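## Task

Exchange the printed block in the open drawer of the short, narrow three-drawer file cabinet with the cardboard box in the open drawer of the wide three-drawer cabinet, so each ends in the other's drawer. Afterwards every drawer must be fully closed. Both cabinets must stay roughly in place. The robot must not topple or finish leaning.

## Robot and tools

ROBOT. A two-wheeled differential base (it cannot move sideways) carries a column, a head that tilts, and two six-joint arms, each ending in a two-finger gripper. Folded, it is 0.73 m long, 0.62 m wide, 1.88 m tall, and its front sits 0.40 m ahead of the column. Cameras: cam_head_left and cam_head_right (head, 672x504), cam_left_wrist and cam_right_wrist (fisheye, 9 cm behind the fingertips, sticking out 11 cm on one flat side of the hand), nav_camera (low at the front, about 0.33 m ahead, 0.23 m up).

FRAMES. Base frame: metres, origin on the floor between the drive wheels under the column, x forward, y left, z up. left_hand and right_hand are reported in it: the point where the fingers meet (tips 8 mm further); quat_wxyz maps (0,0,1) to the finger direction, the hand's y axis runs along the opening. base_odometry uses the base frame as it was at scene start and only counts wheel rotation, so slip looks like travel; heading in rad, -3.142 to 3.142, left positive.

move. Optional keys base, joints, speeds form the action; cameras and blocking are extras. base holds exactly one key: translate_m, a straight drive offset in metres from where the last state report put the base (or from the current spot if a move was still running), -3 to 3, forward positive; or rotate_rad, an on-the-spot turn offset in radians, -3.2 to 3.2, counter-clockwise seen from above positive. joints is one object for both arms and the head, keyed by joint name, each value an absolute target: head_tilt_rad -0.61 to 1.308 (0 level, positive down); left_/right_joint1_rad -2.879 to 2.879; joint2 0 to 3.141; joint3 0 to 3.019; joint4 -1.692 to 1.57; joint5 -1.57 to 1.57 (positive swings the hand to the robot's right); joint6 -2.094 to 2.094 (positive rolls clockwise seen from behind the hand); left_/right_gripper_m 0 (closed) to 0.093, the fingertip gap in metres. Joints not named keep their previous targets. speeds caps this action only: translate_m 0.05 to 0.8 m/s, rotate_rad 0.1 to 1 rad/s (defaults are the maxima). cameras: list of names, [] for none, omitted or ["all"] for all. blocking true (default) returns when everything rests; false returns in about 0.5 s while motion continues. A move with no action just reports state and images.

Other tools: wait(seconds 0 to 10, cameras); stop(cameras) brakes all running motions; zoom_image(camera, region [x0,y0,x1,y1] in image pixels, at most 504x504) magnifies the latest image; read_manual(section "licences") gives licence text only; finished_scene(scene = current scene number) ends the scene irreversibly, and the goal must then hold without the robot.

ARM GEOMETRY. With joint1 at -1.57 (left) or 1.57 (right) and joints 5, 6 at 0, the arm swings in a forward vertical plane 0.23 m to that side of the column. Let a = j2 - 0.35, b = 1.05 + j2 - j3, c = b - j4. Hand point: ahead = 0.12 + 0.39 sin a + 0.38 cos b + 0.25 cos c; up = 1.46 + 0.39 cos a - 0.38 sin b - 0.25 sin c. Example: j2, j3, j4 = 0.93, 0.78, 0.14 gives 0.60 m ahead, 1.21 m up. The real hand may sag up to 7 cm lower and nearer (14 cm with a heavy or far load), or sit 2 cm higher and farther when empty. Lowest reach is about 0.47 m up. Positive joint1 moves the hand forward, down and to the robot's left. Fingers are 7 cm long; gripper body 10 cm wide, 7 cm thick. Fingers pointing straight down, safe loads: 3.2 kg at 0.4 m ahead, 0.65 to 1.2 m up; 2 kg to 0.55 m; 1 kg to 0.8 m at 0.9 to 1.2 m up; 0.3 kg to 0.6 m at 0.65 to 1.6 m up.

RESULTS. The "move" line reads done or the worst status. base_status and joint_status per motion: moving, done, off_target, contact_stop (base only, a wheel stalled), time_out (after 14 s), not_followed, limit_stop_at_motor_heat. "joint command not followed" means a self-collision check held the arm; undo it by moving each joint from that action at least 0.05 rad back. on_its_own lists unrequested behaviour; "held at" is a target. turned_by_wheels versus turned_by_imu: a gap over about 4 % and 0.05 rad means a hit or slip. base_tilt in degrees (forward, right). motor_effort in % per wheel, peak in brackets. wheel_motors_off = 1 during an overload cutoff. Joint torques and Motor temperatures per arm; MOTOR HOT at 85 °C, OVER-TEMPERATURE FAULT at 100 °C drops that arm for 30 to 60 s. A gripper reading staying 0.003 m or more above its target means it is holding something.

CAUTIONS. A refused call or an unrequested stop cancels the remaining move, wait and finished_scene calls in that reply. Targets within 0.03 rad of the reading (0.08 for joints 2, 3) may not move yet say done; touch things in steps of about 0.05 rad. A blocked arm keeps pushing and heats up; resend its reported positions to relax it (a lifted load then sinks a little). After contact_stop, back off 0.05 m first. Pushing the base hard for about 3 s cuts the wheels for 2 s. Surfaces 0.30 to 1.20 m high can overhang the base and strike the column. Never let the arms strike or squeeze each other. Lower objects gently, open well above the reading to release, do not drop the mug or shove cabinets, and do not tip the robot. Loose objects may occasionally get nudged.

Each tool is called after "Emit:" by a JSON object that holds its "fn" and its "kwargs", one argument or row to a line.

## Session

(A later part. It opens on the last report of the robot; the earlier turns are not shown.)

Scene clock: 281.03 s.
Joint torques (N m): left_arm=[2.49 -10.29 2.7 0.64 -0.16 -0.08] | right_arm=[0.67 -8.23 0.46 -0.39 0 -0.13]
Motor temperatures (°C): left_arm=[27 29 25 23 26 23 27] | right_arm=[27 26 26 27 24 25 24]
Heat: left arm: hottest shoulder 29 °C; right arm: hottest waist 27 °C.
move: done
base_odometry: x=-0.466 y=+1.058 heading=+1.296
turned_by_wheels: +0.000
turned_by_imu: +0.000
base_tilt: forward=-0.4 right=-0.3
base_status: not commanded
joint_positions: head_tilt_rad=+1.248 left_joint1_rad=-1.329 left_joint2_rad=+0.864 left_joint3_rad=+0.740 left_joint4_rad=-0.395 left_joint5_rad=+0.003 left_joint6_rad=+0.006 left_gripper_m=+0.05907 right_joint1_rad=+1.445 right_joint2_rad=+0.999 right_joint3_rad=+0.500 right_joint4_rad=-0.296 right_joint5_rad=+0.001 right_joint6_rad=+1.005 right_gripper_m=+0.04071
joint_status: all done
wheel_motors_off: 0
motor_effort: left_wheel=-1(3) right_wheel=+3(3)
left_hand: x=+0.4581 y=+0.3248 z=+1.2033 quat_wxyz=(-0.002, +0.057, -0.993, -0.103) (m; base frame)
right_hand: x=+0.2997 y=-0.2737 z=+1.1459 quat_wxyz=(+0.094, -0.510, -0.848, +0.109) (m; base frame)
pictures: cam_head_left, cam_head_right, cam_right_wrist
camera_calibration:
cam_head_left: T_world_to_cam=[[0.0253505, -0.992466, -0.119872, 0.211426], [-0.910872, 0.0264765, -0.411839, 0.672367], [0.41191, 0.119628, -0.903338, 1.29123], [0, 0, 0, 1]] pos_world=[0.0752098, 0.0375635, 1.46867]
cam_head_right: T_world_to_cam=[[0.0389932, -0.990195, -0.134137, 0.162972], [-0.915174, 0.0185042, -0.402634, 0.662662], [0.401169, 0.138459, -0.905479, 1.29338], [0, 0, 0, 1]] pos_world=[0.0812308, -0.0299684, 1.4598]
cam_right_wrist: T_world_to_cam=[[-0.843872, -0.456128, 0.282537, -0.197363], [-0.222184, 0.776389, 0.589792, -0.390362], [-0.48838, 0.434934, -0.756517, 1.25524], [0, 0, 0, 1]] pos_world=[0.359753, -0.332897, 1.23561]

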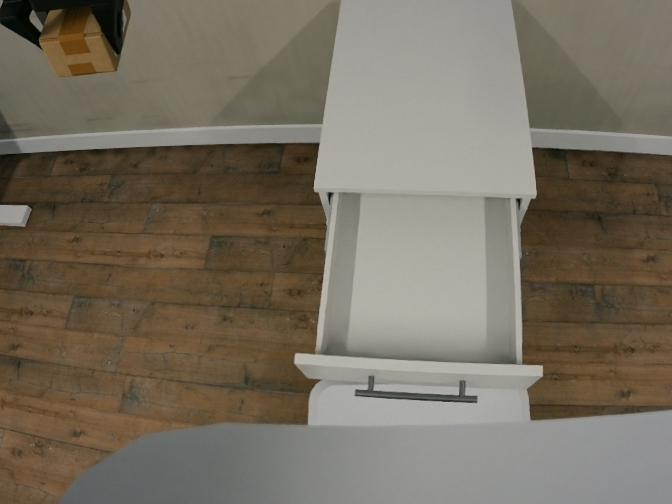

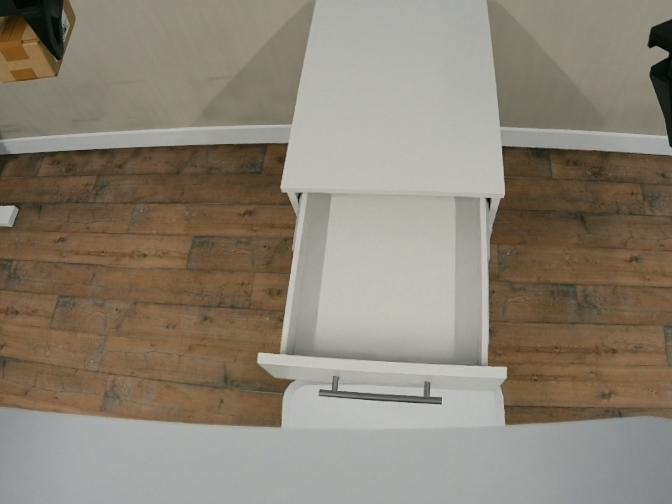

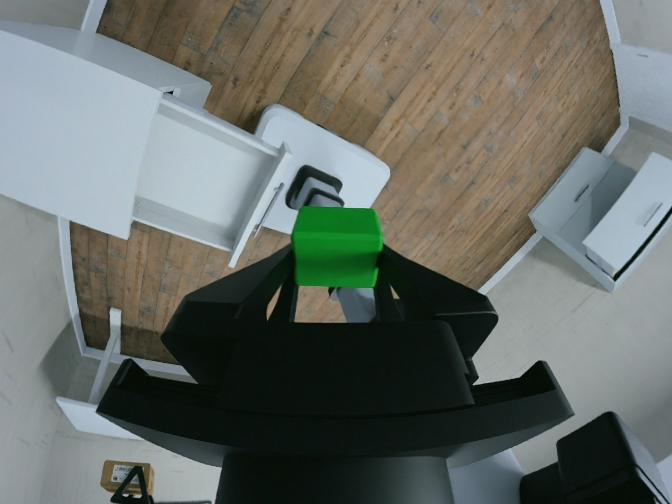

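Emit:
{"fn": "move", "kwargs": {
  "joints": {"left_joint1_rad": -1.6, "left_joint2_rad": 1.2, "left_joint3_rad": 0.62, "left_joint4_rad": 0.04, "left_joint5_rad": -0.05, "left_joint6_rad": -0.06},
  "cameras": []
}}

Emit:
{"fn": "move", "kwargs": {
  "joints": {"left_joint1_rad": -1.76, "left_joint2_rad": 1.9, "left_joint3_rad": 1.1, "left_joint4_rad": 0.25, "left_joint5_rad": -0.16},
  "cameras": []
}}

Emit:
{"fn": "move", "kwargs": {
  "joints": {"left_joint1_rad": -1.80, "left_joint2_rad": 2.45, "left_joint3_rad": 1.72, "left_joint4_rad": 0.175, "left_joint5_rad": -0.19},
  "cameras": ["cam_left_wrist", "cam_head_left", "cam_head_right"]
}}

Scene clock: 298.43 s.
Joint torques (N m): left_arm=[1.67 -11.34 -1.43 0.92 -0.02 -0.11] | right_arm=[0.62 -8.23 0.42 -0.34 0.01 -0.12]
Motor temperatures (°C): left_arm=[27 29 25 23 26 23 27] | right_arm=[27 26 26 27 24 25 25]
Heat: left arm: hottest shoulder 29 °C; right arm: hottest waist 27 °C.
move: done
base_odometry: x=-0.466 y=+1.058 heading=+1.296
turned_by_wheels: +0.000
turned_by_imu: +0.000
base_tilt: forward=-0.4 right=-0.3
base_status: not commanded
joint_positions: head_tilt_rad=+1.248 left_joint1_rad=-1.605 left_joint2_rad=+1.217 left_joint3_rad=+0.624 left_joint4_rad=+0.034 left_joint5_rad=-0.049 left_joint6_rad=-0.049 left_gripper_m=+0.05907 right_joint1_rad=+1.445 right_joint2_rad=+0.999 right_joint3_rad=+0.500 right_joint4_rad=-0.296 right_joint5_rad=+0.001 right_joint6_rad=+1.005 right_gripper_m=+0.04071
joint_status: all done
wheel_motors_off: 0
motor_effort: left_wheel=-2(3) right_wheel=+2(3)
left_hand: x=+0.3832 y=+0.2164 z=+1.0776 quat_wxyz=(+0.017, +0.015, -1.000, -0.010) (m; base frame)
right_hand: x=+0.2997 y=-0.2737 z=+1.1459 quat_wxyz=(+0.094, -0.510, -0.848, +0.109) (m; base frame)
pictures: none
No camera images: "cameras" was empty.

Scene clock: 299.90 s.
Joint torques (N m): left_arm=[-1.38 -13.04 -2.74 0.79 -0.02 -0.11] | right_arm=[0.62 -8.06 0.38 -0.39 0 -0.12]
Motor temperatures (°C): left_arm=[27 29 25 23 26 23 27] | right_arm=[27 26 26 27 24 25 25]
Heat: left arm: hottest shoulder 29 °C; right arm: hottest waist 27 °C.
move: done
base_odometry: x=-0.466 y=+1.058 heading=+1.296
turned_by_wheels: +0.000
turned_by_imu: +0.000
base_tilt: forward=-0.4 right=-0.3
base_status: not commanded
joint_positions: head_tilt_rad=+1.248 left_joint1_rad=-1.766 left_joint2_rad=+1.926 left_joint3_rad=+1.099 left_joint4_rad=+0.249 left_joint5_rad=-0.158 left_joint6_rad=-0.049 left_gripper_m=+0.05907 right_joint1_rad=+1.445 right_joint2_rad=+0.999 right_joint3_rad=+0.500 right_joint4_rad=-0.296 right_joint5_rad=+0.001 right_joint6_rad=+1.005 right_gripper_m=+0.04071
joint_status: all done
wheel_motors_off: 0
motor_effort: left_wheel=-2(5) right_wheel=+1(2)
left_hand: x=+0.3775 y=+0.1193 z=+0.8516 quat_wxyz=(+0.023, -0.028, -0.999, +0.004) (m; base frame)
right_hand: x=+0.2997 y=-0.2737 z=+1.1459 quat_wxyz=(+0.094, -0.510, -0.848, +0.109) (m; base frame)
pictures: none
No camera images: "cameras" was empty.

Scene clock: 301.40 s.
Joint torques (N m): left_arm=[-4.19 -11.16 -1.94 0.64 0.04 -0.11] | right_arm=[0.62 -8.18 0.38 -0.35 0 -0.12]
Motor temperatures (°C): left_arm=[27 29 25 23 26 23 27] | right_arm=[27 26 26 27 24 25 25]
Heat: left arm: hottest shoulder 29 °C; right arm: hottest waist 27 °C.
move: done
base_odometry: x=-0.466 y=+1.058 heading=+1.296
turned_by_wheels: +0.000
turned_by_imu: +0.000
base_tilt: forward=-0.4 right=-0.3
base_status: not commanded
joint_positions: head_tilt_rad=+1.248 left_joint1_rad=-1.795 left_joint2_rad=+2.469 left_joint3_rad=+1.716 left_joint4_rad=+0.178 left_joint5_rad=-0.190 left_joint6_rad=-0.049 left_gripper_m=+0.05907 right_joint1_rad=+1.445 right_joint2_rad=+0.999 right_joint3_rad=+0.500 right_joint4_rad=-0.296 right_joint5_rad=+0.001 right_joint6_rad=+1.005 right_gripper_m=+0.04071
joint_status: all done
wheel_motors_off: 0
motor_effort: left_wheel=-2(3) right_wheel=+1(2)
left_hand: x=+0.3446 y=+0.0690 z=+0.6520 quat_wxyz=(+0.020, -0.036, -0.999, +0.000) (m; base frame)
right_hand: x=+0.2997 y=-0.2737 z=+1.1459 quat_wxyz=(+0.094, -0.510, -0.848, +0.109) (m; base frame)
pictures: cam_head_left, cam_head_right, cam_left_wrist
camera_calibration:
cam_head_left: T_world_to_cam=[[0.0253505, -0.992466, -0.119872, 0.211426], [-0.910872, 0.0264765, -0.411839, 0.672367], [0.41191, 0.119628, -0.903338, 1.29123], [0, 0, 0, 1]] pos_world=[0.0752098, 0.0375635, 1.46867]
cam_head_right: T_world_to_cam=[[0.0389932, -0.990195, -0.134137, 0.162972], [-0.915174, 0.0185042, -0.402634, 0.662662], [0.401169, 0.138459, -0.905479, 1.29338], [0, 0, 0, 1]] pos_world=[0.0812308, -0.0299684, 1.4598]
cam_left_wrist: T_world_to_cam=[[-0.0572347, -0.998174, 0.0193285, 0.0740487], [-0.793412, 0.0572281, 0.605988, -0.118628], [-0.605988, 0.0193481, -0.795239, 0.851446], [0, 0, 0, 1]] pos_world=[0.426083, 0.0642285, 0.747559]

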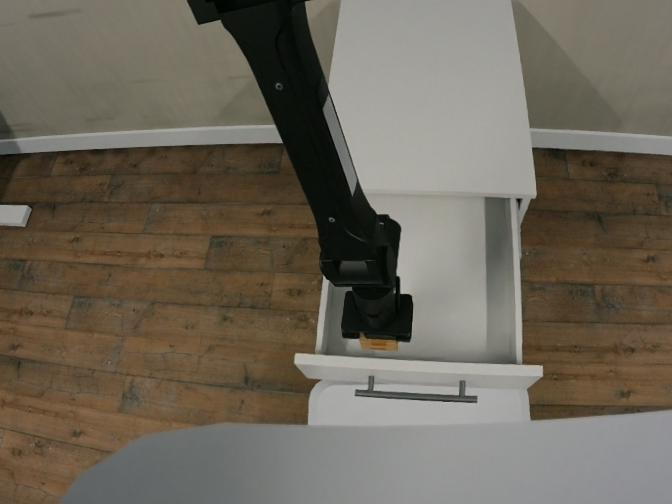

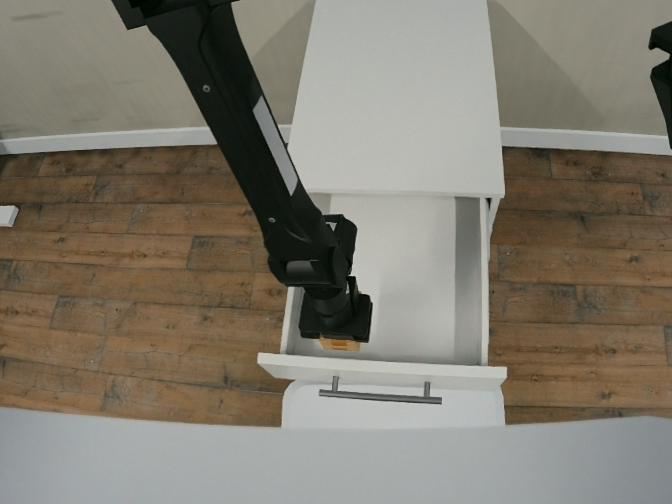

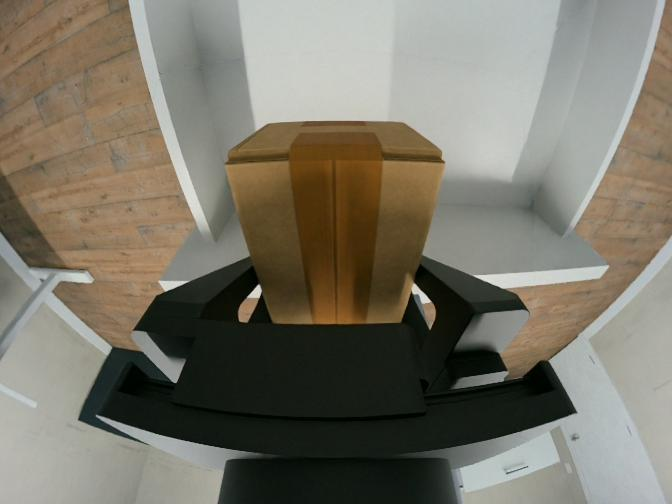

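Emit:
{"fn": "move", "kwargs": {
  "joints": {"left_joint1_rad": -1.83, "left_joint2_rad": 2.55, "left_joint3_rad": 1.95, "left_joint4_rad": 0.08, "left_joint5_rad": -0.21},
  "cameras": ["cam_left_wrist"]
}}

Emit:
{"fn": "move", "kwargs": {
  "joints": {"left_joint1_rad": -1.82, "left_joint2_rad": 2.72, "left_joint3_rad": 2.20, "left_joint4_rad": 0.0},
  "cameras": ["cam_left_wrist", "cam_head_left"]
}}

Scene clock: 308.07 s.
Joint torques (N m): left_arm=[-5.07 -10.81 -1.11 0.53 0.03 -0.11] | right_arm=[0.5 -8.23 0.4 -0.36 0.01 -0.13]
Motor temperatures (°C): left_arm=[27 29 25 23 26 23 27] | right_arm=[27 26 26 27 24 25 25]
Heat: left arm: hottest shoulder 29 °C; right arm: hottest waist 27 °C.
move: done
base_odometry: x=-0.466 y=+1.058 heading=+1.296
turned_by_wheels: +0.000
turned_by_imu: +0.000
base_tilt: forward=-0.4 right=-0.3
base_status: not commanded
joint_positions: head_tilt_rad=+1.248 left_joint1_rad=-1.824 left_joint2_rad=+2.554 left_joint3_rad=+1.952 left_joint4_rad=+0.088 left_joint5_rad=-0.210 left_joint6_rad=-0.050 left_gripper_m=+0.05907 right_joint1_rad=+1.445 right_joint2_rad=+0.999 right_joint3_rad=+0.500 right_joint4_rad=-0.296 right_joint5_rad=+0.001 right_joint6_rad=+1.005 right_gripper_m=+0.04071
joint_status: all done
wheel_motors_off: 0
motor_effort: left_wheel=-2(3) right_wheel=+1(2)
left_hand: x=+0.3960 y=+0.0338 z=+0.6217 quat_wxyz=(-0.011, -0.037, -0.999, +0.005) (m; base frame)
right_hand: x=+0.2997 y=-0.2737 z=+1.1459 quat_wxyz=(+0.094, -0.510, -0.848, +0.109) (m; base frame)
pictures: cam_left_wrist
camera_calibration:
cam_left_wrist: T_world_to_cam=[[-0.0603711, -0.997774, 0.0283136, 0.0380829], [-0.82977, 0.0659322, 0.554197, -0.0112003], [-0.55483, 0.00996369, -0.831904, 0.862014], [0, 0, 0, 1]] pos_world=[0.471277, 0.0301477, 0.722242]

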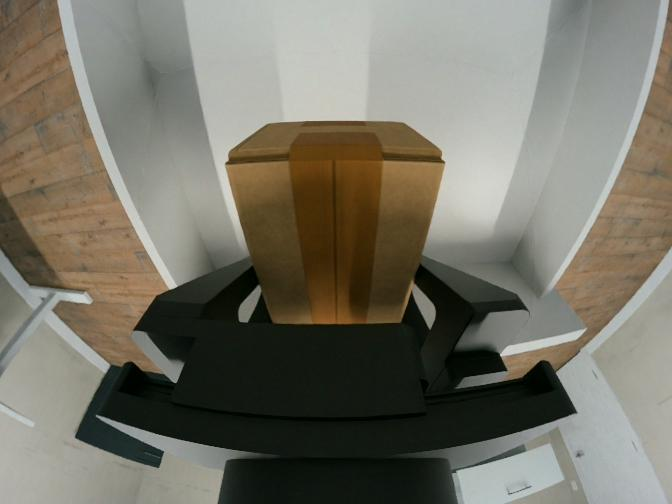

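Scene clock: 309.30 s.
Joint torques (N m): left_arm=[-4.72 -10.17 -0.17 0.58 0.03 -0.1] | right_arm=[0.56 -8.35 0.39 -0.32 0.01 -0.14]
Motor temperatures (°C): left_arm=[27 29 25 23 26 23 27] | right_arm=[27 26 26 27 24 25 25]
Heat: left arm: hottest shoulder 29 °C; right arm: hottest waist 27 °C.
move: done
base_odometry: x=-0.466 y=+1.058 heading=+1.296
turned_by_wheels: +0.000
turned_by_imu: +0.000
base_tilt: forward=-0.4 right=-0.3
base_status: not commanded
joint_positions: head_tilt_rad=+1.248 left_joint1_rad=-1.824 left_joint2_rad=+2.729 left_joint3_rad=+2.196 left_joint4_rad=+0.006 left_joint5_rad=-0.210 left_joint6_rad=-0.050 left_gripper_m=+0.05907 right_joint1_rad=+1.445 right_joint2_rad=+0.999 right_joint3_rad=+0.500 right_joint4_rad=-0.296 right_joint5_rad=+0.001 right_joint6_rad=+1.005 right_gripper_m=+0.04071
joint_status: all done
wheel_motors_off: 0
motor_effort: left_wheel=-2(3) right_wheel=+1(2)
left_hand: x=+0.3742 y=+0.0253 z=+0.5711 quat_wxyz=(-0.005, -0.038, -0.999, +0.005) (m; base frame)
right_hand: x=+0.2997 y=-0.2737 z=+1.1459 quat_wxyz=(+0.094, -0.510, -0.848, +0.109) (m; base frame)
pictures: cam_head_left, cam_left_wrist
camera_calibration:
cam_head_left: T_world_to_cam=[[0.0253505, -0.992466, -0.119872, 0.211426], [-0.910872, 0.0264765, -0.411839, 0.672367], [0.41191, 0.119628, -0.903338, 1.29123], [0, 0, 0, 1]] pos_world=[0.0752098, 0.0375635, 1.46867]
cam_left_wrist: T_world_to_cam=[[-0.0626475, -0.997655, 0.0275592, 0.0309422], [-0.822993, 0.0672611, 0.564055, -0.00883324], [-0.564586, 0.0126556, -0.825277, 0.807725], [0, 0, 0, 1]] pos_world=[0.450699, 0.0212415, 0.670726]

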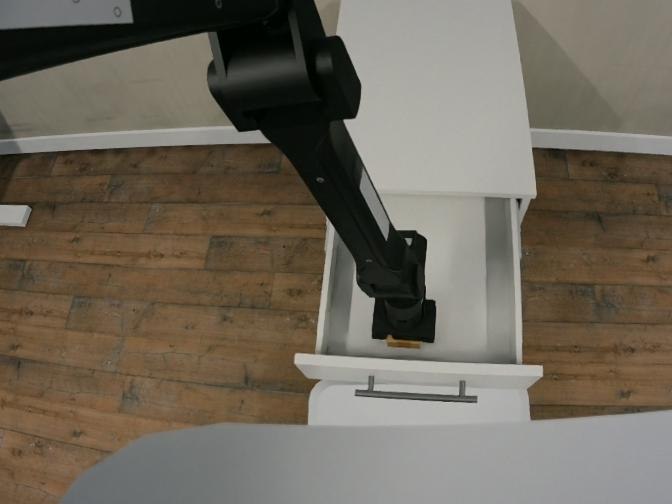

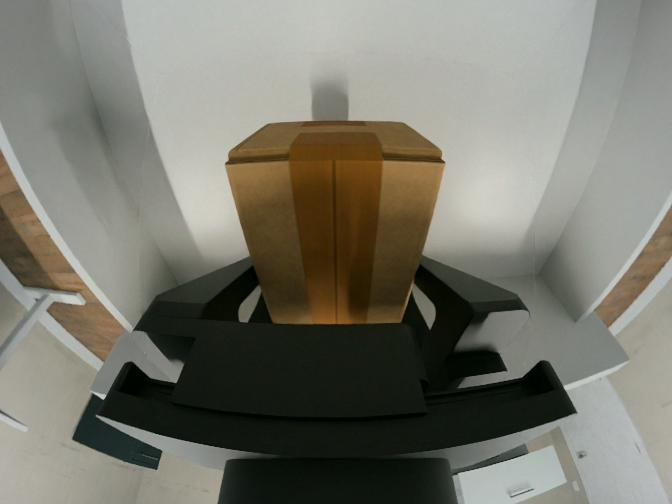

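Step down to contact.

Emit:
{"fn": "move", "kwargs": {
  "joints": {"left_joint2_rad": 2.79, "left_joint3_rad": 2.32, "left_joint4_rad": -0.04},
  "cameras": []
}}

Emit:
{"fn": "move", "kwargs": {
  "joints": {"left_joint2_rad": 2.83, "left_joint3_rad": 2.38, "left_joint4_rad": -0.06},
  "cameras": ["cam_left_wrist"]
}}

Scene clock: 318.13 s.
Joint torques (N m): left_arm=[-4.78 -9 0.57 0.54 0.03 -0.1] | right_arm=[0.67 -8.35 0.32 -0.36 -0.01 -0.13]
Motor temperatures (°C): left_arm=[27 29 25 23 26 23 28] | right_arm=[27 26 26 27 24 25 25]
Heat: left arm: hottest shoulder 29 °C; right arm: hottest waist 27 °C.
move: done
base_odometry: x=-0.466 y=+1.058 heading=+1.296
turned_by_wheels: +0.000
turned_by_imu: +0.000
base_tilt: forward=-0.4 right=-0.3
base_status: not commanded
joint_positions: head_tilt_rad=+1.248 left_joint1_rad=-1.824 left_joint2_rad=+2.783 left_joint3_rad=+2.311 left_joint4_rad=-0.032 left_joint5_rad=-0.210 left_joint6_rad=-0.050 left_gripper_m=+0.05907 right_joint1_rad=+1.445 right_joint2_rad=+0.999 right_joint3_rad=+0.500 right_joint4_rad=-0.296 right_joint5_rad=+0.001 right_joint6_rad=+1.005 right_gripper_m=+0.04071
joint_status: all done
wheel_motors_off: 0
motor_effort: left_wheel=-2(2) right_wheel=+1(2)
left_hand: x=+0.3870 y=+0.0208 z=+0.5582 quat_wxyz=(-0.016, -0.036, -0.999, +0.006) (m; base frame)
right_hand: x=+0.2997 y=-0.2737 z=+1.1459 quat_wxyz=(+0.094, -0.510, -0.848, +0.109) (m; base frame)
pictures: none
No camera images: "cameras" was empty.

Scene clock: 318.70 s.
Joint torques (N m): left_arm=[-4.89 -8.53 0.65 0.54 0.03 -0.1] | right_arm=[0.56 -8.29 0.39 -0.31 0 -0.14]
Motor temperatures (°C): left_arm=[27 29 25 23 26 23 28] | right_arm=[27 26 26 27 24 25 25]
Heat: left arm: hottest shoulder 29 °C; right arm: hottest waist 27 °C.
move: done
base_odometry: x=-0.466 y=+1.058 heading=+1.296
turned_by_wheels: +0.000
turned_by_imu: +0.000
base_tilt: forward=-0.4 right=-0.3
base_status: not commanded
joint_positions: head_tilt_rad=+1.248 left_joint1_rad=-1.824 left_joint2_rad=+2.817 left_joint3_rad=+2.373 left_joint4_rad=-0.052 left_joint5_rad=-0.210 left_joint6_rad=-0.050 left_gripper_m=+0.05907 right_joint1_rad=+1.445 right_joint2_rad=+0.999 right_joint3_rad=+0.500 right_joint4_rad=-0.296 right_joint5_rad=+0.001 right_joint6_rad=+1.005 right_gripper_m=+0.04071
joint_status: all done
wheel_motors_off: 0
motor_effort: left_wheel=-2(3) right_wheel=+1(2)
left_hand: x=+0.3890 y=+0.0188 z=+0.5508 quat_wxyz=(-0.020, -0.035, -0.999, +0.006) (m; base frame)
right_hand: x=+0.2997 y=-0.2737 z=+1.1459 quat_wxyz=(+0.094, -0.510, -0.848, +0.109) (m; base frame)
pictures: cam_left_wrist
camera_calibration:
cam_left_wrist: T_world_to_cam=[[-0.0569316, -0.99794, 0.0295877, 0.0226531], [-0.83951, 0.063891, 0.539574, 0.0352334], [-0.540353, 0.00587967, -0.841418, 0.799063], [0, 0, 0, 1]] pos_world=[0.462644, 0.0156571, 0.652664]

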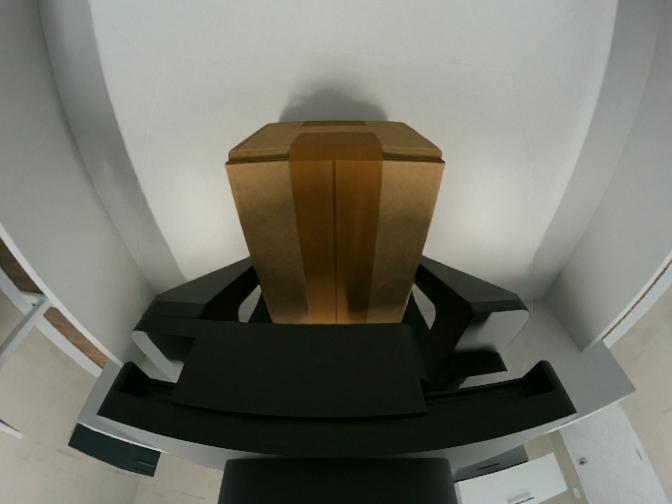

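Emit:
{"fn": "move", "kwargs": {
  "joints": {"left_joint2_rad": 2.87, "left_joint3_rad": 2.42, "left_joint4_rad": -0.06},
  "cameras": []
}}

Emit:
{"fn": "move", "kwargs": {
  "joints": {"left_joint2_rad": 2.90, "left_joint3_rad": 2.46, "left_joint4_rad": -0.07},
  "cameras": ["cam_left_wrist"]
}}

Scene clock: 324.20 s.
Joint torques (N m): left_arm=[-4.84 -6.83 1.7 0.85 0.44 -0.11] | right_arm=[0.62 -8.41 0.38 -0.39 0 -0.12]
Motor temperatures (°C): left_arm=[27 29 25 23 26 23 28] | right_arm=[27 26 26 27 24 25 25]
Heat: left arm: hottest shoulder 29 °C; right arm: hottest waist 27 °C.
move: done
base_odometry: x=-0.466 y=+1.058 heading=+1.296
turned_by_wheels: +0.000
turned_by_imu: +0.000
base_tilt: forward=-0.4 right=-0.3
base_status: not commanded
joint_positions: head_tilt_rad=+1.248 left_joint1_rad=-1.825 left_joint2_rad=+2.833 left_joint3_rad=+2.401 left_joint4_rad=-0.060 left_joint5_rad=-0.222 left_joint6_rad=-0.050 left_gripper_m=+0.05907 right_joint1_rad=+1.445 right_joint2_rad=+0.999 right_joint3_rad=+0.500 right_joint4_rad=-0.296 right_joint5_rad=+0.001 right_joint6_rad=+1.005 right_gripper_m=+0.04071
joint_status: all done
wheel_motors_off: 0
motor_effort: left_wheel=-1(3) right_wheel=+2(2)
left_hand: x=+0.3896 y=+0.0190 z=+0.5477 quat_wxyz=(-0.022, -0.035, -0.999, +0.001) (m; base frame)
right_hand: x=+0.2997 y=-0.2737 z=+1.1459 quat_wxyz=(+0.094, -0.510, -0.848, +0.109) (m; base frame)
pictures: none
No camera images: "cameras" was empty.

Scene clock: 324.73 s.
Joint torques (N m): left_arm=[-4.78 -5.36 3.18 1.36 0.65 -0.11] | right_arm=[0.44 -8.29 0.36 -0.38 0 -0.13]
Motor temperatures (°C): left_arm=[27 29 25 23 26 23 28] | right_arm=[27 26 26 27 24 25 25]
Heat: left arm: hottest shoulder 29 °C; right arm: hottest waist 27 °C.
move: done
base_odometry: x=-0.466 y=+1.058 heading=+1.296
turned_by_wheels: +0.000
turned_by_imu: +0.000
base_tilt: forward=-0.4 right=-0.3
base_status: not commanded
joint_positions: head_tilt_rad=+1.248 left_joint1_rad=-1.826 left_joint2_rad=+2.841 left_joint3_rad=+2.423 left_joint4_rad=-0.086 left_joint5_rad=-0.228 left_joint6_rad=-0.050 left_gripper_m=+0.05907 right_joint1_rad=+1.445 right_joint2_rad=+0.999 right_joint3_rad=+0.500 right_joint4_rad=-0.296 right_joint5_rad=+0.001 right_joint6_rad=+1.005 right_gripper_m=+0.04071
joint_status: all done
wheel_motors_off: 0
motor_effort: left_wheel=-1(2) right_wheel=+1(2)
left_hand: x=+0.3895 y=+0.0187 z=+0.5465 quat_wxyz=(-0.017, -0.036, -0.999, -0.002) (m; base frame)
right_hand: x=+0.2997 y=-0.2737 z=+1.1459 quat_wxyz=(+0.094, -0.510, -0.848, +0.109) (m; base frame)
pictures: cam_left_wrist
camera_calibration:
cam_left_wrist: T_world_to_cam=[[-0.0591126, -0.998166, 0.0130362, 0.0325613], [-0.836117, 0.0566417, 0.545619, 0.0334118], [-0.545357, 0.0213531, -0.837932, 0.795434], [0, 0, 0, 1]] pos_world=[0.463656, 0.0136241, 0.647865]

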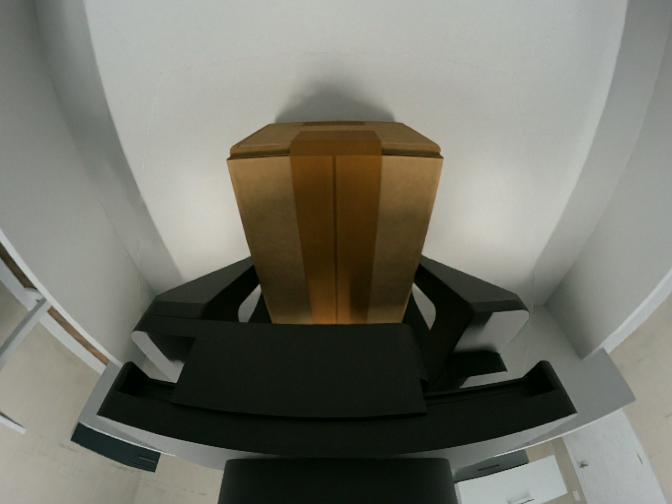

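Emit:
{"fn": "move", "kwargs": {
  "joints": {"left_joint2_rad": 2.84, "left_joint3_rad": 2.41, "left_joint4_rad": -0.07},
  "cameras": []
}}

Emit:
{"fn": "move", "kwargs": {
  "joints": {"left_gripper_m": 0.088},
  "cameras": ["cam_left_wrist"]
}}

Emit:
{"fn": "move", "kwargs": {
  "joints": {"left_joint2_rad": 2.69, "left_joint3_rad": 2.16, "left_joint4_rad": 0.0},
  "cameras": []
}}

Emit:
{"fn": "move", "kwargs": {
  "joints": {"left_joint2_rad": 2.45, "left_joint3_rad": 1.72, "left_joint4_rad": 0.175},
  "cameras": ["cam_left_wrist"]
}}

Scene clock: 333.67 s.
Joint torques (N m): left_arm=[-4.78 -9.17 -0.1 1.37 0.42 -0.11] | right_arm=[0.32 -8.29 0.34 -0.35 0 -0.13]
Motor temperatures (°C): left_arm=[27 29 25 23 26 23 28] | right_arm=[27 26 26 27 24 25 25]
Heat: left arm: hottest shoulder 29 °C; right arm: hottest waist 27 °C.
move: done
base_odometry: x=-0.466 y=+1.058 heading=+1.296
turned_by_wheels: +0.000
turned_by_imu: +0.000
base_tilt: forward=-0.4 right=-0.3
base_status: not commanded
joint_positions: head_tilt_rad=+1.248 left_joint1_rad=-1.826 left_joint2_rad=+2.836 left_joint3_rad=+2.415 left_joint4_rad=-0.085 left_joint5_rad=-0.221 left_joint6_rad=-0.050 left_gripper_m=+0.05907 right_joint1_rad=+1.445 right_joint2_rad=+0.999 right_joint3_rad=+0.500 right_joint4_rad=-0.296 right_joint5_rad=+0.001 right_joint6_rad=+1.005 right_gripper_m=+0.04071
joint_status: all done
wheel_motors_off: 0
motor_effort: left_wheel=-1(2) right_wheel=+1(2)
left_hand: x=+0.3896 y=+0.0177 z=+0.5476 quat_wxyz=(-0.016, -0.036, -0.999, +0.001) (m; base frame)
right_hand: x=+0.2997 y=-0.2737 z=+1.1459 quat_wxyz=(+0.094, -0.510, -0.848, +0.109) (m; base frame)
pictures: none
No camera images: "cameras" was empty.

Scene clock: 334.20 s.
Joint torques (N m): left_arm=[-5.01 -9.05 -0.1 1.21 0.13 -0.11] | right_arm=[0.44 -8.23 0.42 -0.38 -0.01 -0.14]
Motor temperatures (°C): left_arm=[27 29 25 23 26 23 28] | right_arm=[27 26 26 27 24 25 25]
Heat: left arm: hottest shoulder 29 °C; right arm: hottest waist 27 °C.
move: done
base_odometry: x=-0.466 y=+1.058 heading=+1.296
turned_by_wheels: +0.000
turned_by_imu: +0.000
base_tilt: forward=-0.4 right=-0.3
base_status: not commanded
joint_positions: head_tilt_rad=+1.248 left_joint1_rad=-1.826 left_joint2_rad=+2.836 left_joint3_rad=+2.415 left_joint4_rad=-0.081 left_joint5_rad=-0.212 left_joint6_rad=-0.050 left_gripper_m=+0.08794 right_joint1_rad=+1.445 right_joint2_rad=+0.999 right_joint3_rad=+0.500 right_joint4_rad=-0.296 right_joint5_rad=+0.001 right_joint6_rad=+1.005 right_gripper_m=+0.04071
joint_status: all done
wheel_motors_off: 0
motor_effort: left_wheel=-2(2) right_wheel=+0(2)
left_hand: x=+0.3903 y=+0.0162 z=+0.5476 quat_wxyz=(-0.017, -0.036, -0.999, +0.006) (m; base frame)
right_hand: x=+0.2997 y=-0.2737 z=+1.1459 quat_wxyz=(+0.094, -0.510, -0.848, +0.109) (m; base frame)
pictures: cam_left_wrist
camera_calibration:
cam_left_wrist: T_world_to_cam=[[-0.0591905, -0.997842, 0.0284268, 0.0216674], [-0.836132, 0.0651142, 0.54465, 0.0340688], [-0.545325, 0.00846945, -0.838182, 0.797117], [0, 0, 0, 1]] pos_world=[0.464456, 0.0126512, 0.648957]

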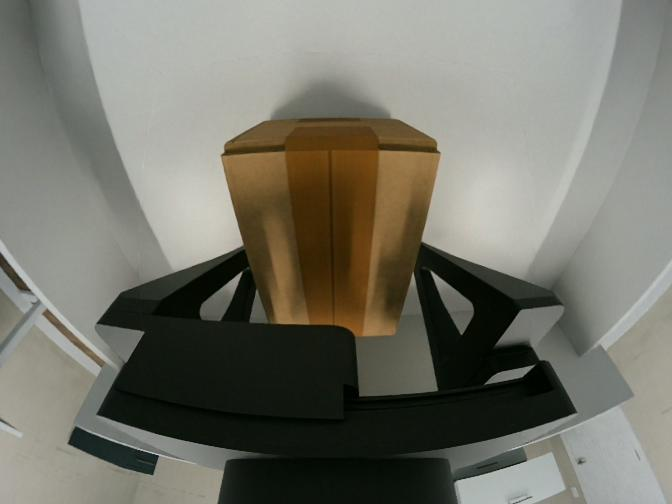

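Scene clock: 335.27 s.
Joint torques (N m): left_arm=[-4.54 -10.52 -1.09 1.11 0.13 -0.11] | right_arm=[0.44 -8.12 0.38 -0.32 0 -0.12]
Motor temperatures (°C): left_arm=[27 29 25 23 26 23 27] | right_arm=[27 26 26 27 24 25 25]
Heat: left arm: hottest shoulder 29 °C; right arm: hottest waist 27 °C.
move: done
base_odometry: x=-0.466 y=+1.058 heading=+1.296
turned_by_wheels: +0.000
turned_by_imu: +0.000
base_tilt: forward=-0.4 right=-0.3
base_status: not commanded
joint_positions: head_tilt_rad=+1.248 left_joint1_rad=-1.826 left_joint2_rad=+2.700 left_joint3_rad=+2.167 left_joint4_rad=-0.009 left_joint5_rad=-0.212 left_joint6_rad=-0.050 left_gripper_m=+0.08794 right_joint1_rad=+1.445 right_joint2_rad=+0.999 right_joint3_rad=+0.500 right_joint4_rad=-0.296 right_joint5_rad=+0.001 right_joint6_rad=+1.005 right_gripper_m=+0.04071
joint_status: all done
wheel_motors_off: 0
motor_effort: left_wheel=-2(2) right_wheel=+1(2)
left_hand: x=+0.3779 y=+0.0249 z=+0.5792 quat_wxyz=(+0.002, -0.040, -0.999, +0.004) (m; base frame)
right_hand: x=+0.2997 y=-0.2737 z=+1.1459 quat_wxyz=(+0.094, -0.510, -0.848, +0.109) (m; base frame)
pictures: none
No camera images: "cameras" was empty.

Scene clock: 336.57 s.
Joint torques (N m): left_arm=[-3.9 -10.29 -2.43 0.88 0.12 -0.1] | right_arm=[0.44 -8.29 0.39 -0.28 0.01 -0.13]
Motor temperatures (°C): left_arm=[27 29 25 23 26 23 27] | right_arm=[27 26 26 27 24 25 25]
Heat: left arm: hottest shoulder 29 °C; right arm: hottest waist 27 °C.
move: done
base_odometry: x=-0.466 y=+1.058 heading=+1.296
turned_by_wheels: +0.000
turned_by_imu: +0.000
base_tilt: forward=-0.4 right=-0.3
base_status: not commanded
joint_positions: head_tilt_rad=+1.248 left_joint1_rad=-1.826 left_joint2_rad=+2.446 left_joint3_rad=+1.728 left_joint4_rad=+0.171 left_joint5_rad=-0.212 left_joint6_rad=-0.050 left_gripper_m=+0.08794 right_joint1_rad=+1.445 right_joint2_rad=+0.999 right_joint3_rad=+0.500 right_joint4_rad=-0.296 right_joint5_rad=+0.001 right_joint6_rad=+1.005 right_gripper_m=+0.04071
joint_status: all done
wheel_motors_off: 0
motor_effort: left_wheel=-2(2) right_wheel=+1(2)
left_hand: x=+0.3670 y=+0.0449 z=+0.6614 quat_wxyz=(+0.005, -0.041, -0.999, +0.004) (m; base frame)
right_hand: x=+0.2997 y=-0.2737 z=+1.1459 quat_wxyz=(+0.094, -0.510, -0.848, +0.109) (m; base frame)
pictures: cam_left_wrist
camera_calibration:
cam_left_wrist: T_world_to_cam=[[-0.0678488, -0.99737, 0.0255037, 0.0508768], [-0.810935, 0.0700211, 0.580931, -0.0827483], [-0.581189, 0.0187336, -0.813553, 0.875943], [0, 0, 0, 1]] pos_world=[0.445437, 0.0401275, 0.759399]

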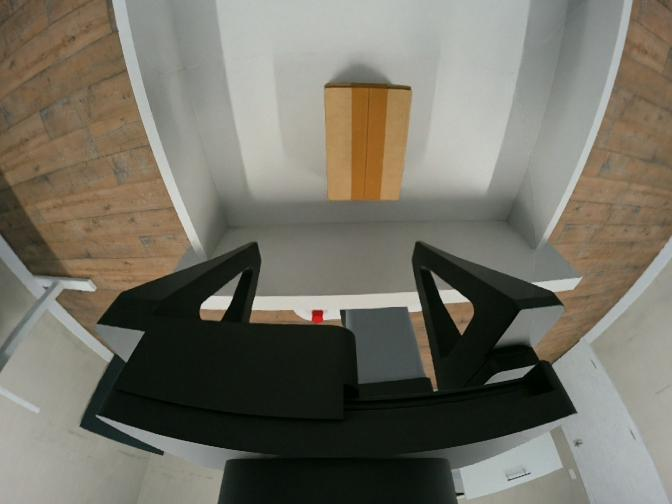

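Emit:
{"fn": "move", "kwargs": {
  "joints": {"left_joint1_rad": -1.82, "left_joint2_rad": 1.9, "left_joint3_rad": 1.1, "left_joint4_rad": 0.28, "left_gripper_m": 0.0},
  "cameras": []
}}

Emit:
{"fn": "move", "kwargs": {
  "base": {"translate_m": -0.34},
  "speeds": {"translate_m": 0.3},
  "cameras": []
}}

Emit:
{"fn": "move", "kwargs": {
  "joints": {"left_joint1_rad": -1.807, "left_joint2_rad": 2.948, "left_joint3_rad": 2.464, "left_joint4_rad": 0.734, "left_joint5_rad": -0.2, "left_joint6_rad": 0},
  "cameras": ["cam_head_left", "cam_left_wrist"]
}}

Emit:
{"fn": "move", "kwargs": {
  "base": {"translate_m": 0.38},
  "speeds": {"translate_m": 0.1},
  "cameras": ["cam_head_left", "cam_left_wrist"]
}}

Scene clock: 349.30 s.
Joint torques (N m): left_arm=[-2.32 -10.99 -3.04 0.91 0.12 -0.1] | right_arm=[0.67 -8.41 0.34 -0.38 0.01 -0.13]
Motor temperatures (°C): left_arm=[27 29 25 23 26 23 27] | right_arm=[27 26 26 27 24 25 25]
Heat: left arm: hottest shoulder 29 °C; right arm: hottest waist 27 °C.
move: done
base_odometry: x=-0.466 y=+1.058 heading=+1.296
turned_by_wheels: +0.000
turned_by_imu: +0.000
base_tilt: forward=-0.4 right=-0.3
base_status: not commanded
joint_positions: head_tilt_rad=+1.248 left_joint1_rad=-1.826 left_joint2_rad=+1.891 left_joint3_rad=+1.109 left_joint4_rad=+0.278 left_joint5_rad=-0.212 left_joint6_rad=-0.050 left_gripper_m=+0.00035 right_joint1_rad=+1.445 right_joint2_rad=+0.999 right_joint3_rad=+0.500 right_joint4_rad=-0.296 right_joint5_rad=+0.001 right_joint6_rad=+1.005 right_gripper_m=+0.04071
joint_status: all done
wheel_motors_off: 0
motor_effort: left_wheel=-2(2) right_wheel=+0(2)
left_hand: x=+0.4089 y=+0.0857 z=+0.8663 quat_wxyz=(-0.016, -0.036, -0.999, +0.006) (m; base frame)
right_hand: x=+0.2997 y=-0.2737 z=+1.1459 quat_wxyz=(+0.094, -0.510, -0.848, +0.109) (m; base frame)
pictures: none
No camera images: "cameras" was empty.

Scene clock: 351.53 s.
Joint torques (N m): left_arm=[-2.32 -11.11 -2.85 0.96 0.12 -0.11] | right_arm=[0.32 -8.06 0.51 -0.42 -0.01 -0.14]
Motor temperatures (°C): left_arm=[27 29 25 23 26 23 27] | right_arm=[27 26 26 27 24 25 25]
Heat: left arm: hottest shoulder 29 °C; right arm: hottest waist 27 °C.
move: done
base_odometry: x=-0.558 y=+0.730 heading=+1.295
turned_by_wheels: -0.001
turned_by_imu: -0.001
base_tilt: forward=-0.4 right=-0.3
base_status: done
joint_positions: head_tilt_rad=+1.249 left_joint1_rad=-1.825 left_joint2_rad=+1.893 left_joint3_rad=+1.105 left_joint4_rad=+0.278 left_joint5_rad=-0.212 left_joint6_rad=-0.050 left_gripper_m=+0.00035 right_joint1_rad=+1.445 right_joint2_rad=+0.999 right_joint3_rad=+0.498 right_joint4_rad=-0.296 right_joint5_rad=+0.001 right_joint6_rad=+1.005 right_gripper_m=+0.04071
joint_status: not commanded
wheel_motors_off: 0
motor_effort: left_wheel=-1(44) right_wheel=+0(41)
left_hand: x=+0.4057 y=+0.0866 z=+0.8661 quat_wxyz=(-0.013, -0.037, -0.999, +0.005) (m; base frame)
right_hand: x=+0.2986 y=-0.2736 z=+1.1460 quat_wxyz=(+0.095, -0.510, -0.848, +0.110) (m; base frame)
pictures: none
No camera images: "cameras" was empty.

Scene clock: 353.57 s.
Joint torques (N m): left_arm=[-4.37 -8.29 0.68 2.32 0.14 0.03] | right_arm=[0.56 -8.35 0.54 -0.34 0.01 -0.12]
Motor temperatures (°C): left_arm=[27 29 25 23 26 23 27] | right_arm=[27 26 26 27 24 25 25]
Heat: left arm: hottest shoulder 29 °C; right arm: hottest waist 27 °C.
move: done
base_odometry: x=-0.558 y=+0.730 heading=+1.295
turned_by_wheels: +0.000
turned_by_imu: +0.000
base_tilt: forward=-0.4 right=-0.3
base_status: not commanded
joint_positions: head_tilt_rad=+1.249 left_joint1_rad=-1.813 left_joint2_rad=+2.938 left_joint3_rad=+2.467 left_joint4_rad=+0.724 left_joint5_rad=-0.202 left_joint6_rad=-0.004 left_gripper_m=+0.00035 right_joint1_rad=+1.445 right_joint2_rad=+0.999 right_joint3_rad=+0.498 right_joint4_rad=-0.296 right_joint5_rad=+0.001 right_joint6_rad=+1.005 right_gripper_m=+0.04071
joint_status: all done
wheel_motors_off: 0
motor_effort: left_wheel=-2(3) right_wheel=+0(2)
left_hand: x=+0.5041 y=+0.0222 z=+0.5914 quat_wxyz=(-0.375, +0.023, -0.926, +0.027) (m; base frame)
right_hand: x=+0.2986 y=-0.2736 z=+1.1460 quat_wxyz=(+0.095, -0.510, -0.848, +0.110) (m; base frame)
pictures: cam_head_left, cam_left_wrist
camera_calibration:
cam_head_left: T_world_to_cam=[[0.0253221, -0.992466, -0.119874, 0.211431], [-0.910927, 0.0264872, -0.411717, 0.672191], [0.41179, 0.119622, -0.903393, 1.29132], [0, 0, 0, 1]] pos_world=[0.0752099, 0.0375635, 1.46867]
cam_left_wrist: T_world_to_cam=[[0.019962, -0.995692, 0.0905508, -0.0435006], [-0.98688, -0.0341367, -0.157807, 0.598596], [0.160218, -0.0862126, -0.983309, 0.628123], [0, 0, 0, 1]] pos_world=[0.490974, 0.031273, 0.716041]

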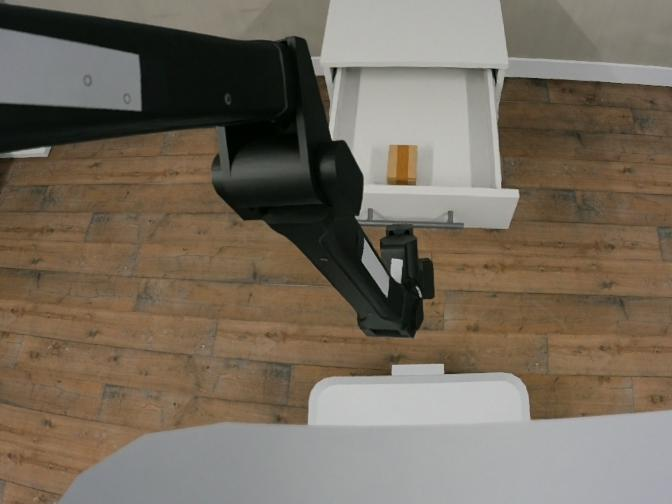

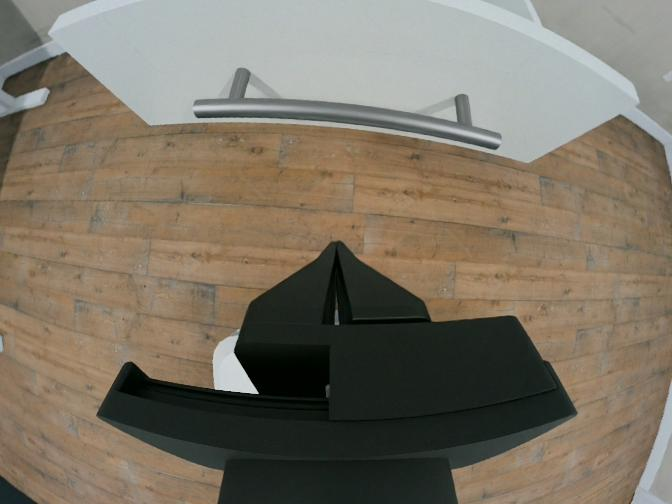

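Scene clock: 358.23 s.
Joint torques (N m): left_arm=[-4.31 -10.23 1.73 2.35 0.05 0.03] | right_arm=[0.5 -8.18 0.28 -0.34 -0.02 -0.13]
Motor temperatures (°C): left_arm=[27 29 25 23 26 23 27] | right_arm=[27 26 26 27 24 25 25]
Heat: left arm: hottest shoulder 29 °C; right arm: hottest waist 27 °C.
move: done
base_odometry: x=-0.455 y=+1.096 heading=+1.294
turned_by_wheels: -0.001
turned_by_imu: -0.001
base_tilt: forward=-0.4 right=-0.3
base_status: done
joint_positions: head_tilt_rad=+1.249 left_joint1_rad=-1.813 left_joint2_rad=+2.984 left_joint3_rad=+2.445 left_joint4_rad=+0.720 left_joint5_rad=-0.199 left_joint6_rad=-0.004 left_gripper_m=+0.00035 right_joint1_rad=+1.445 right_joint2_rad=+0.999 right_joint3_rad=+0.501 right_joint4_rad=-0.296 right_joint5_rad=+0.001 right_joint6_rad=+1.005 right_gripper_m=+0.04071
joint_status: not commanded
wheel_motors_off: 0
motor_effort: left_wheel=-1(69) right_wheel=+1(32)
left_hand: x=+0.4503 y=+0.0238 z=+0.5701 quat_wxyz=(-0.343, +0.015, -0.939, +0.027) (m; base frame)
right_hand: x=+0.3002 y=-0.2737 z=+1.1459 quat_wxyz=(+0.094, -0.510, -0.848, +0.109) (m; base frame)
pictures: cam_head_left, cam_left_wrist
camera_calibration:
cam_head_left: T_world_to_cam=[[0.025312, -0.992465, -0.119882, 0.211443], [-0.910965, 0.0264885, -0.411633, 0.672071], [0.411707, 0.119627, -0.903431, 1.29138], [0, 0, 0, 1]] pos_world=[0.0752101, 0.0375635, 1.46867]
cam_left_wrist: T_world_to_cam=[[0.00932051, -0.996517, 0.0828711, -0.0297332], [-0.995916, -0.0166931, -0.0887225, 0.506446], [0.0897969, -0.0817058, -0.992603, 0.652787], [0, 0, 0, 1]] pos_world=[0.446037, 0.032161, 0.695356]

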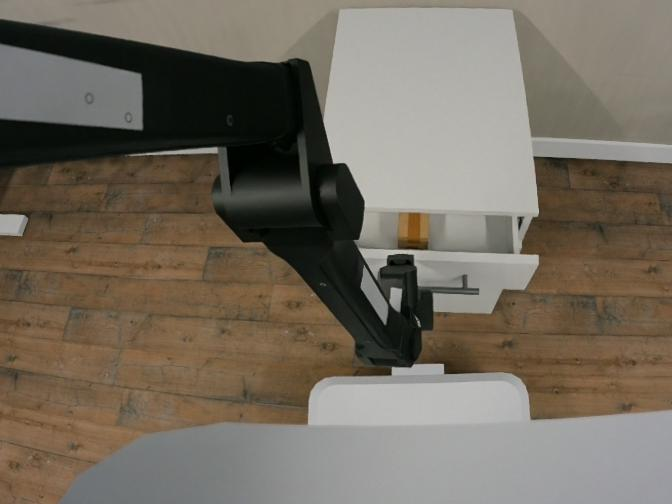

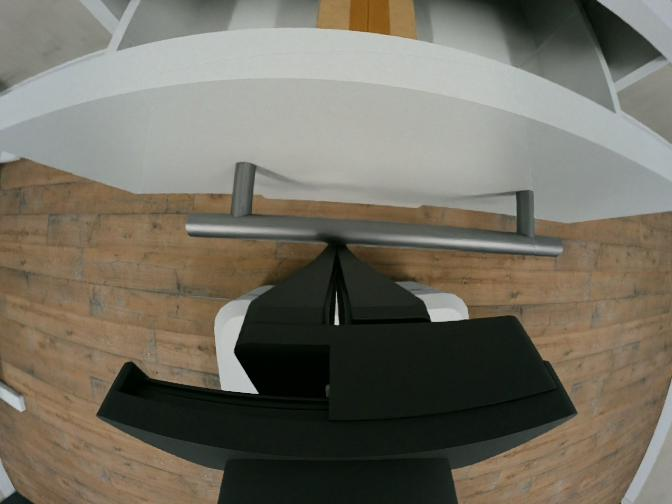

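Emit:
{"fn": "move", "kwargs": {
  "base": {"translate_m": 0.12},
  "speeds": {"translate_m": 0.07},
  "cameras": ["cam_head_left", "cam_left_wrist"]
}}

Scene clock: 366.83 s.
Joint torques (N m): left_arm=[-4.31 -10.7 1.92 2.54 0.06 0.03] | right_arm=[0.32 -8.35 0.44 -0.31 0.01 -0.14]
Motor temperatures (°C): left_arm=[27 29 24 23 26 23 27] | right_arm=[27 26 26 27 24 25 25]
Heat: left arm: hottest shoulder 29 °C; right arm: hottest waist 27 °C.
move: done
base_odometry: x=-0.422 y=+1.212 heading=+1.293
turned_by_wheels: +0.000
turned_by_imu: +0.000
base_tilt: forward=-0.4 right=-0.3
base_status: done
joint_positions: head_tilt_rad=+1.249 left_joint1_rad=-1.813 left_joint2_rad=+2.999 left_joint3_rad=+2.439 left_joint4_rad=+0.715 left_joint5_rad=-0.199 left_joint6_rad=-0.004 left_gripper_m=+0.00035 right_joint1_rad=+1.445 right_joint2_rad=+0.999 right_joint3_rad=+0.500 right_joint4_rad=-0.296 right_joint5_rad=+0.001 right_joint6_rad=+1.005 right_gripper_m=+0.04071
joint_status: not commanded
wheel_motors_off: 0
motor_effort: left_wheel=+0(40) right_wheel=+1(36)
left_hand: x=+0.4330 y=+0.0246 z=+0.5636 quat_wxyz=(-0.331, +0.013, -0.943, +0.026) (m; base frame)
right_hand: x=+0.2995 y=-0.2737 z=+1.1459 quat_wxyz=(+0.094, -0.510, -0.848, +0.109) (m; base frame)
pictures: cam_head_left, cam_left_wrist
camera_calibration:
cam_head_left: T_world_to_cam=[[0.025312, -0.992465, -0.119882, 0.211443], [-0.910965, 0.0264885, -0.411633, 0.672071], [0.411707, 0.119627, -0.903431, 1.29138], [0, 0, 0, 1]] pos_world=[0.0752101, 0.0375635, 1.46867]
cam_left_wrist: T_world_to_cam=[[0.00611262, -0.996798, 0.079725, -0.025025], [-0.997857, -0.0112741, -0.0644525, 0.475748], [0.065145, -0.0791602, -0.994731, 0.659878], [0, 0, 0, 1]] pos_world=[0.431893, 0.0326548, 0.689059]

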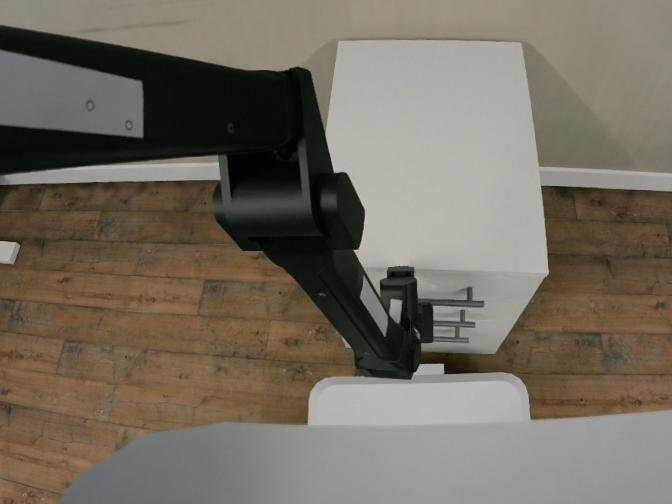

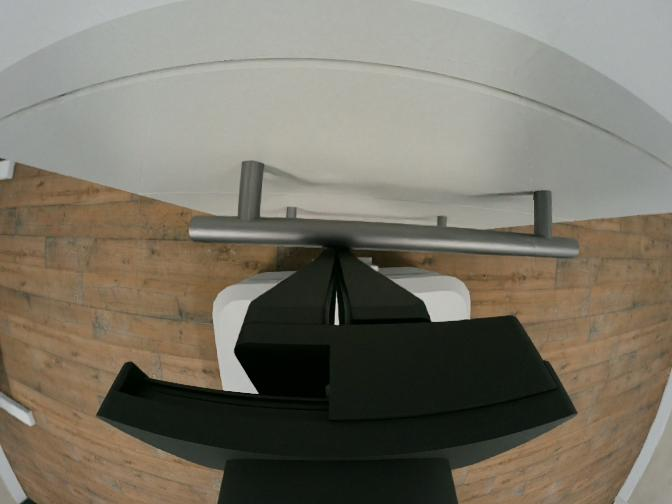

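Emit:
{"fn": "move", "kwargs": {
  "base": {"translate_m": -0.35},
  "speeds": {"translate_m": 0.3},
  "cameras": ["cam_head_left", "nav_camera"]
}}

Scene clock: 373.67 s.
Joint torques (N m): left_arm=[-4.31 -8.41 0.75 2.47 0.06 0.03] | right_arm=[0.62 -8.18 0.57 -0.38 0 -0.12]
Motor temperatures (°C): left_arm=[27 29 24 23 26 23 27] | right_arm=[27 26 26 27 24 25 25]
Heat: left arm: hottest shoulder 29 °C; right arm: hottest waist 27 °C.
move: done
base_odometry: x=-0.517 y=+0.875 heading=+1.293
turned_by_wheels: +0.000
turned_by_imu: +0.000
base_tilt: forward=-0.4 right=-0.3
base_status: done
joint_positions: head_tilt_rad=+1.249 left_joint1_rad=-1.813 left_joint2_rad=+2.949 left_joint3_rad=+2.464 left_joint4_rad=+0.719 left_joint5_rad=-0.199 left_joint6_rad=-0.004 left_gripper_m=+0.00035 right_joint1_rad=+1.445 right_joint2_rad=+0.999 right_joint3_rad=+0.499 right_joint4_rad=-0.296 right_joint5_rad=+0.001 right_joint6_rad=+1.005 right_gripper_m=+0.04071
joint_status: not commanded
wheel_motors_off: 0
motor_effort: left_wheel=-2(42) right_wheel=-2(40)
left_hand: x=+0.4922 y=+0.0224 z=+0.5858 quat_wxyz=(-0.367, +0.021, -0.930, +0.028) (m; base frame)
right_hand: x=+0.2988 y=-0.2736 z=+1.1460 quat_wxyz=(+0.095, -0.510, -0.848, +0.109) (m; base frame)
pictures: cam_head_left, nav_camera
camera_calibration:
cam_head_left: T_world_to_cam=[[0.0252951, -0.992466, -0.119879, 0.21144], [-0.911019, 0.0264867, -0.411512, 0.671897], [0.411587, 0.119621, -0.903486, 1.29147], [0, 0, 0, 1]] pos_world=[0.0752102, 0.0375635, 1.46867]

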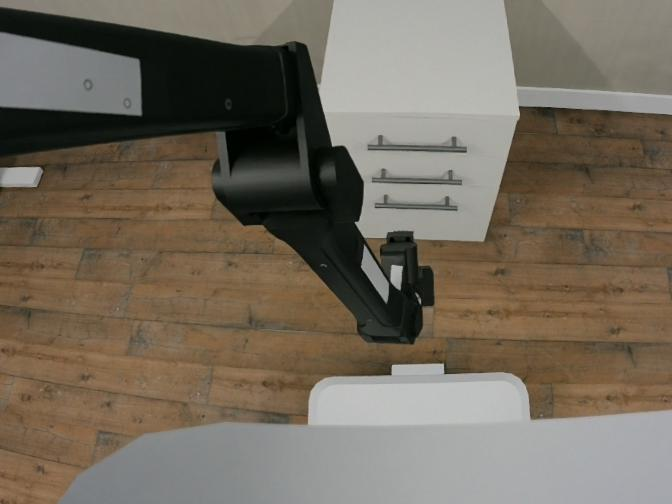

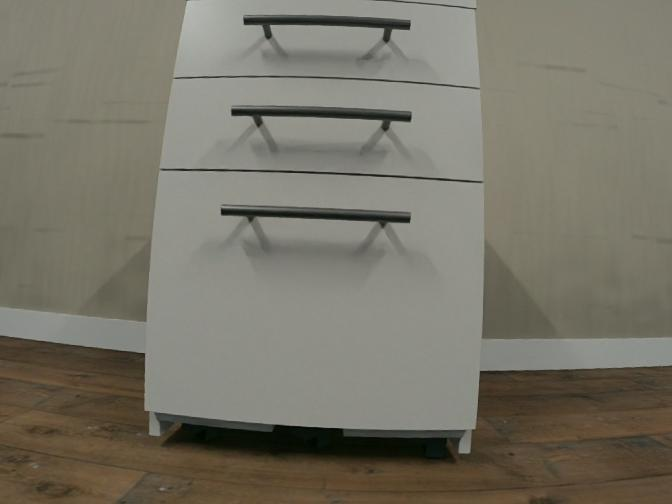

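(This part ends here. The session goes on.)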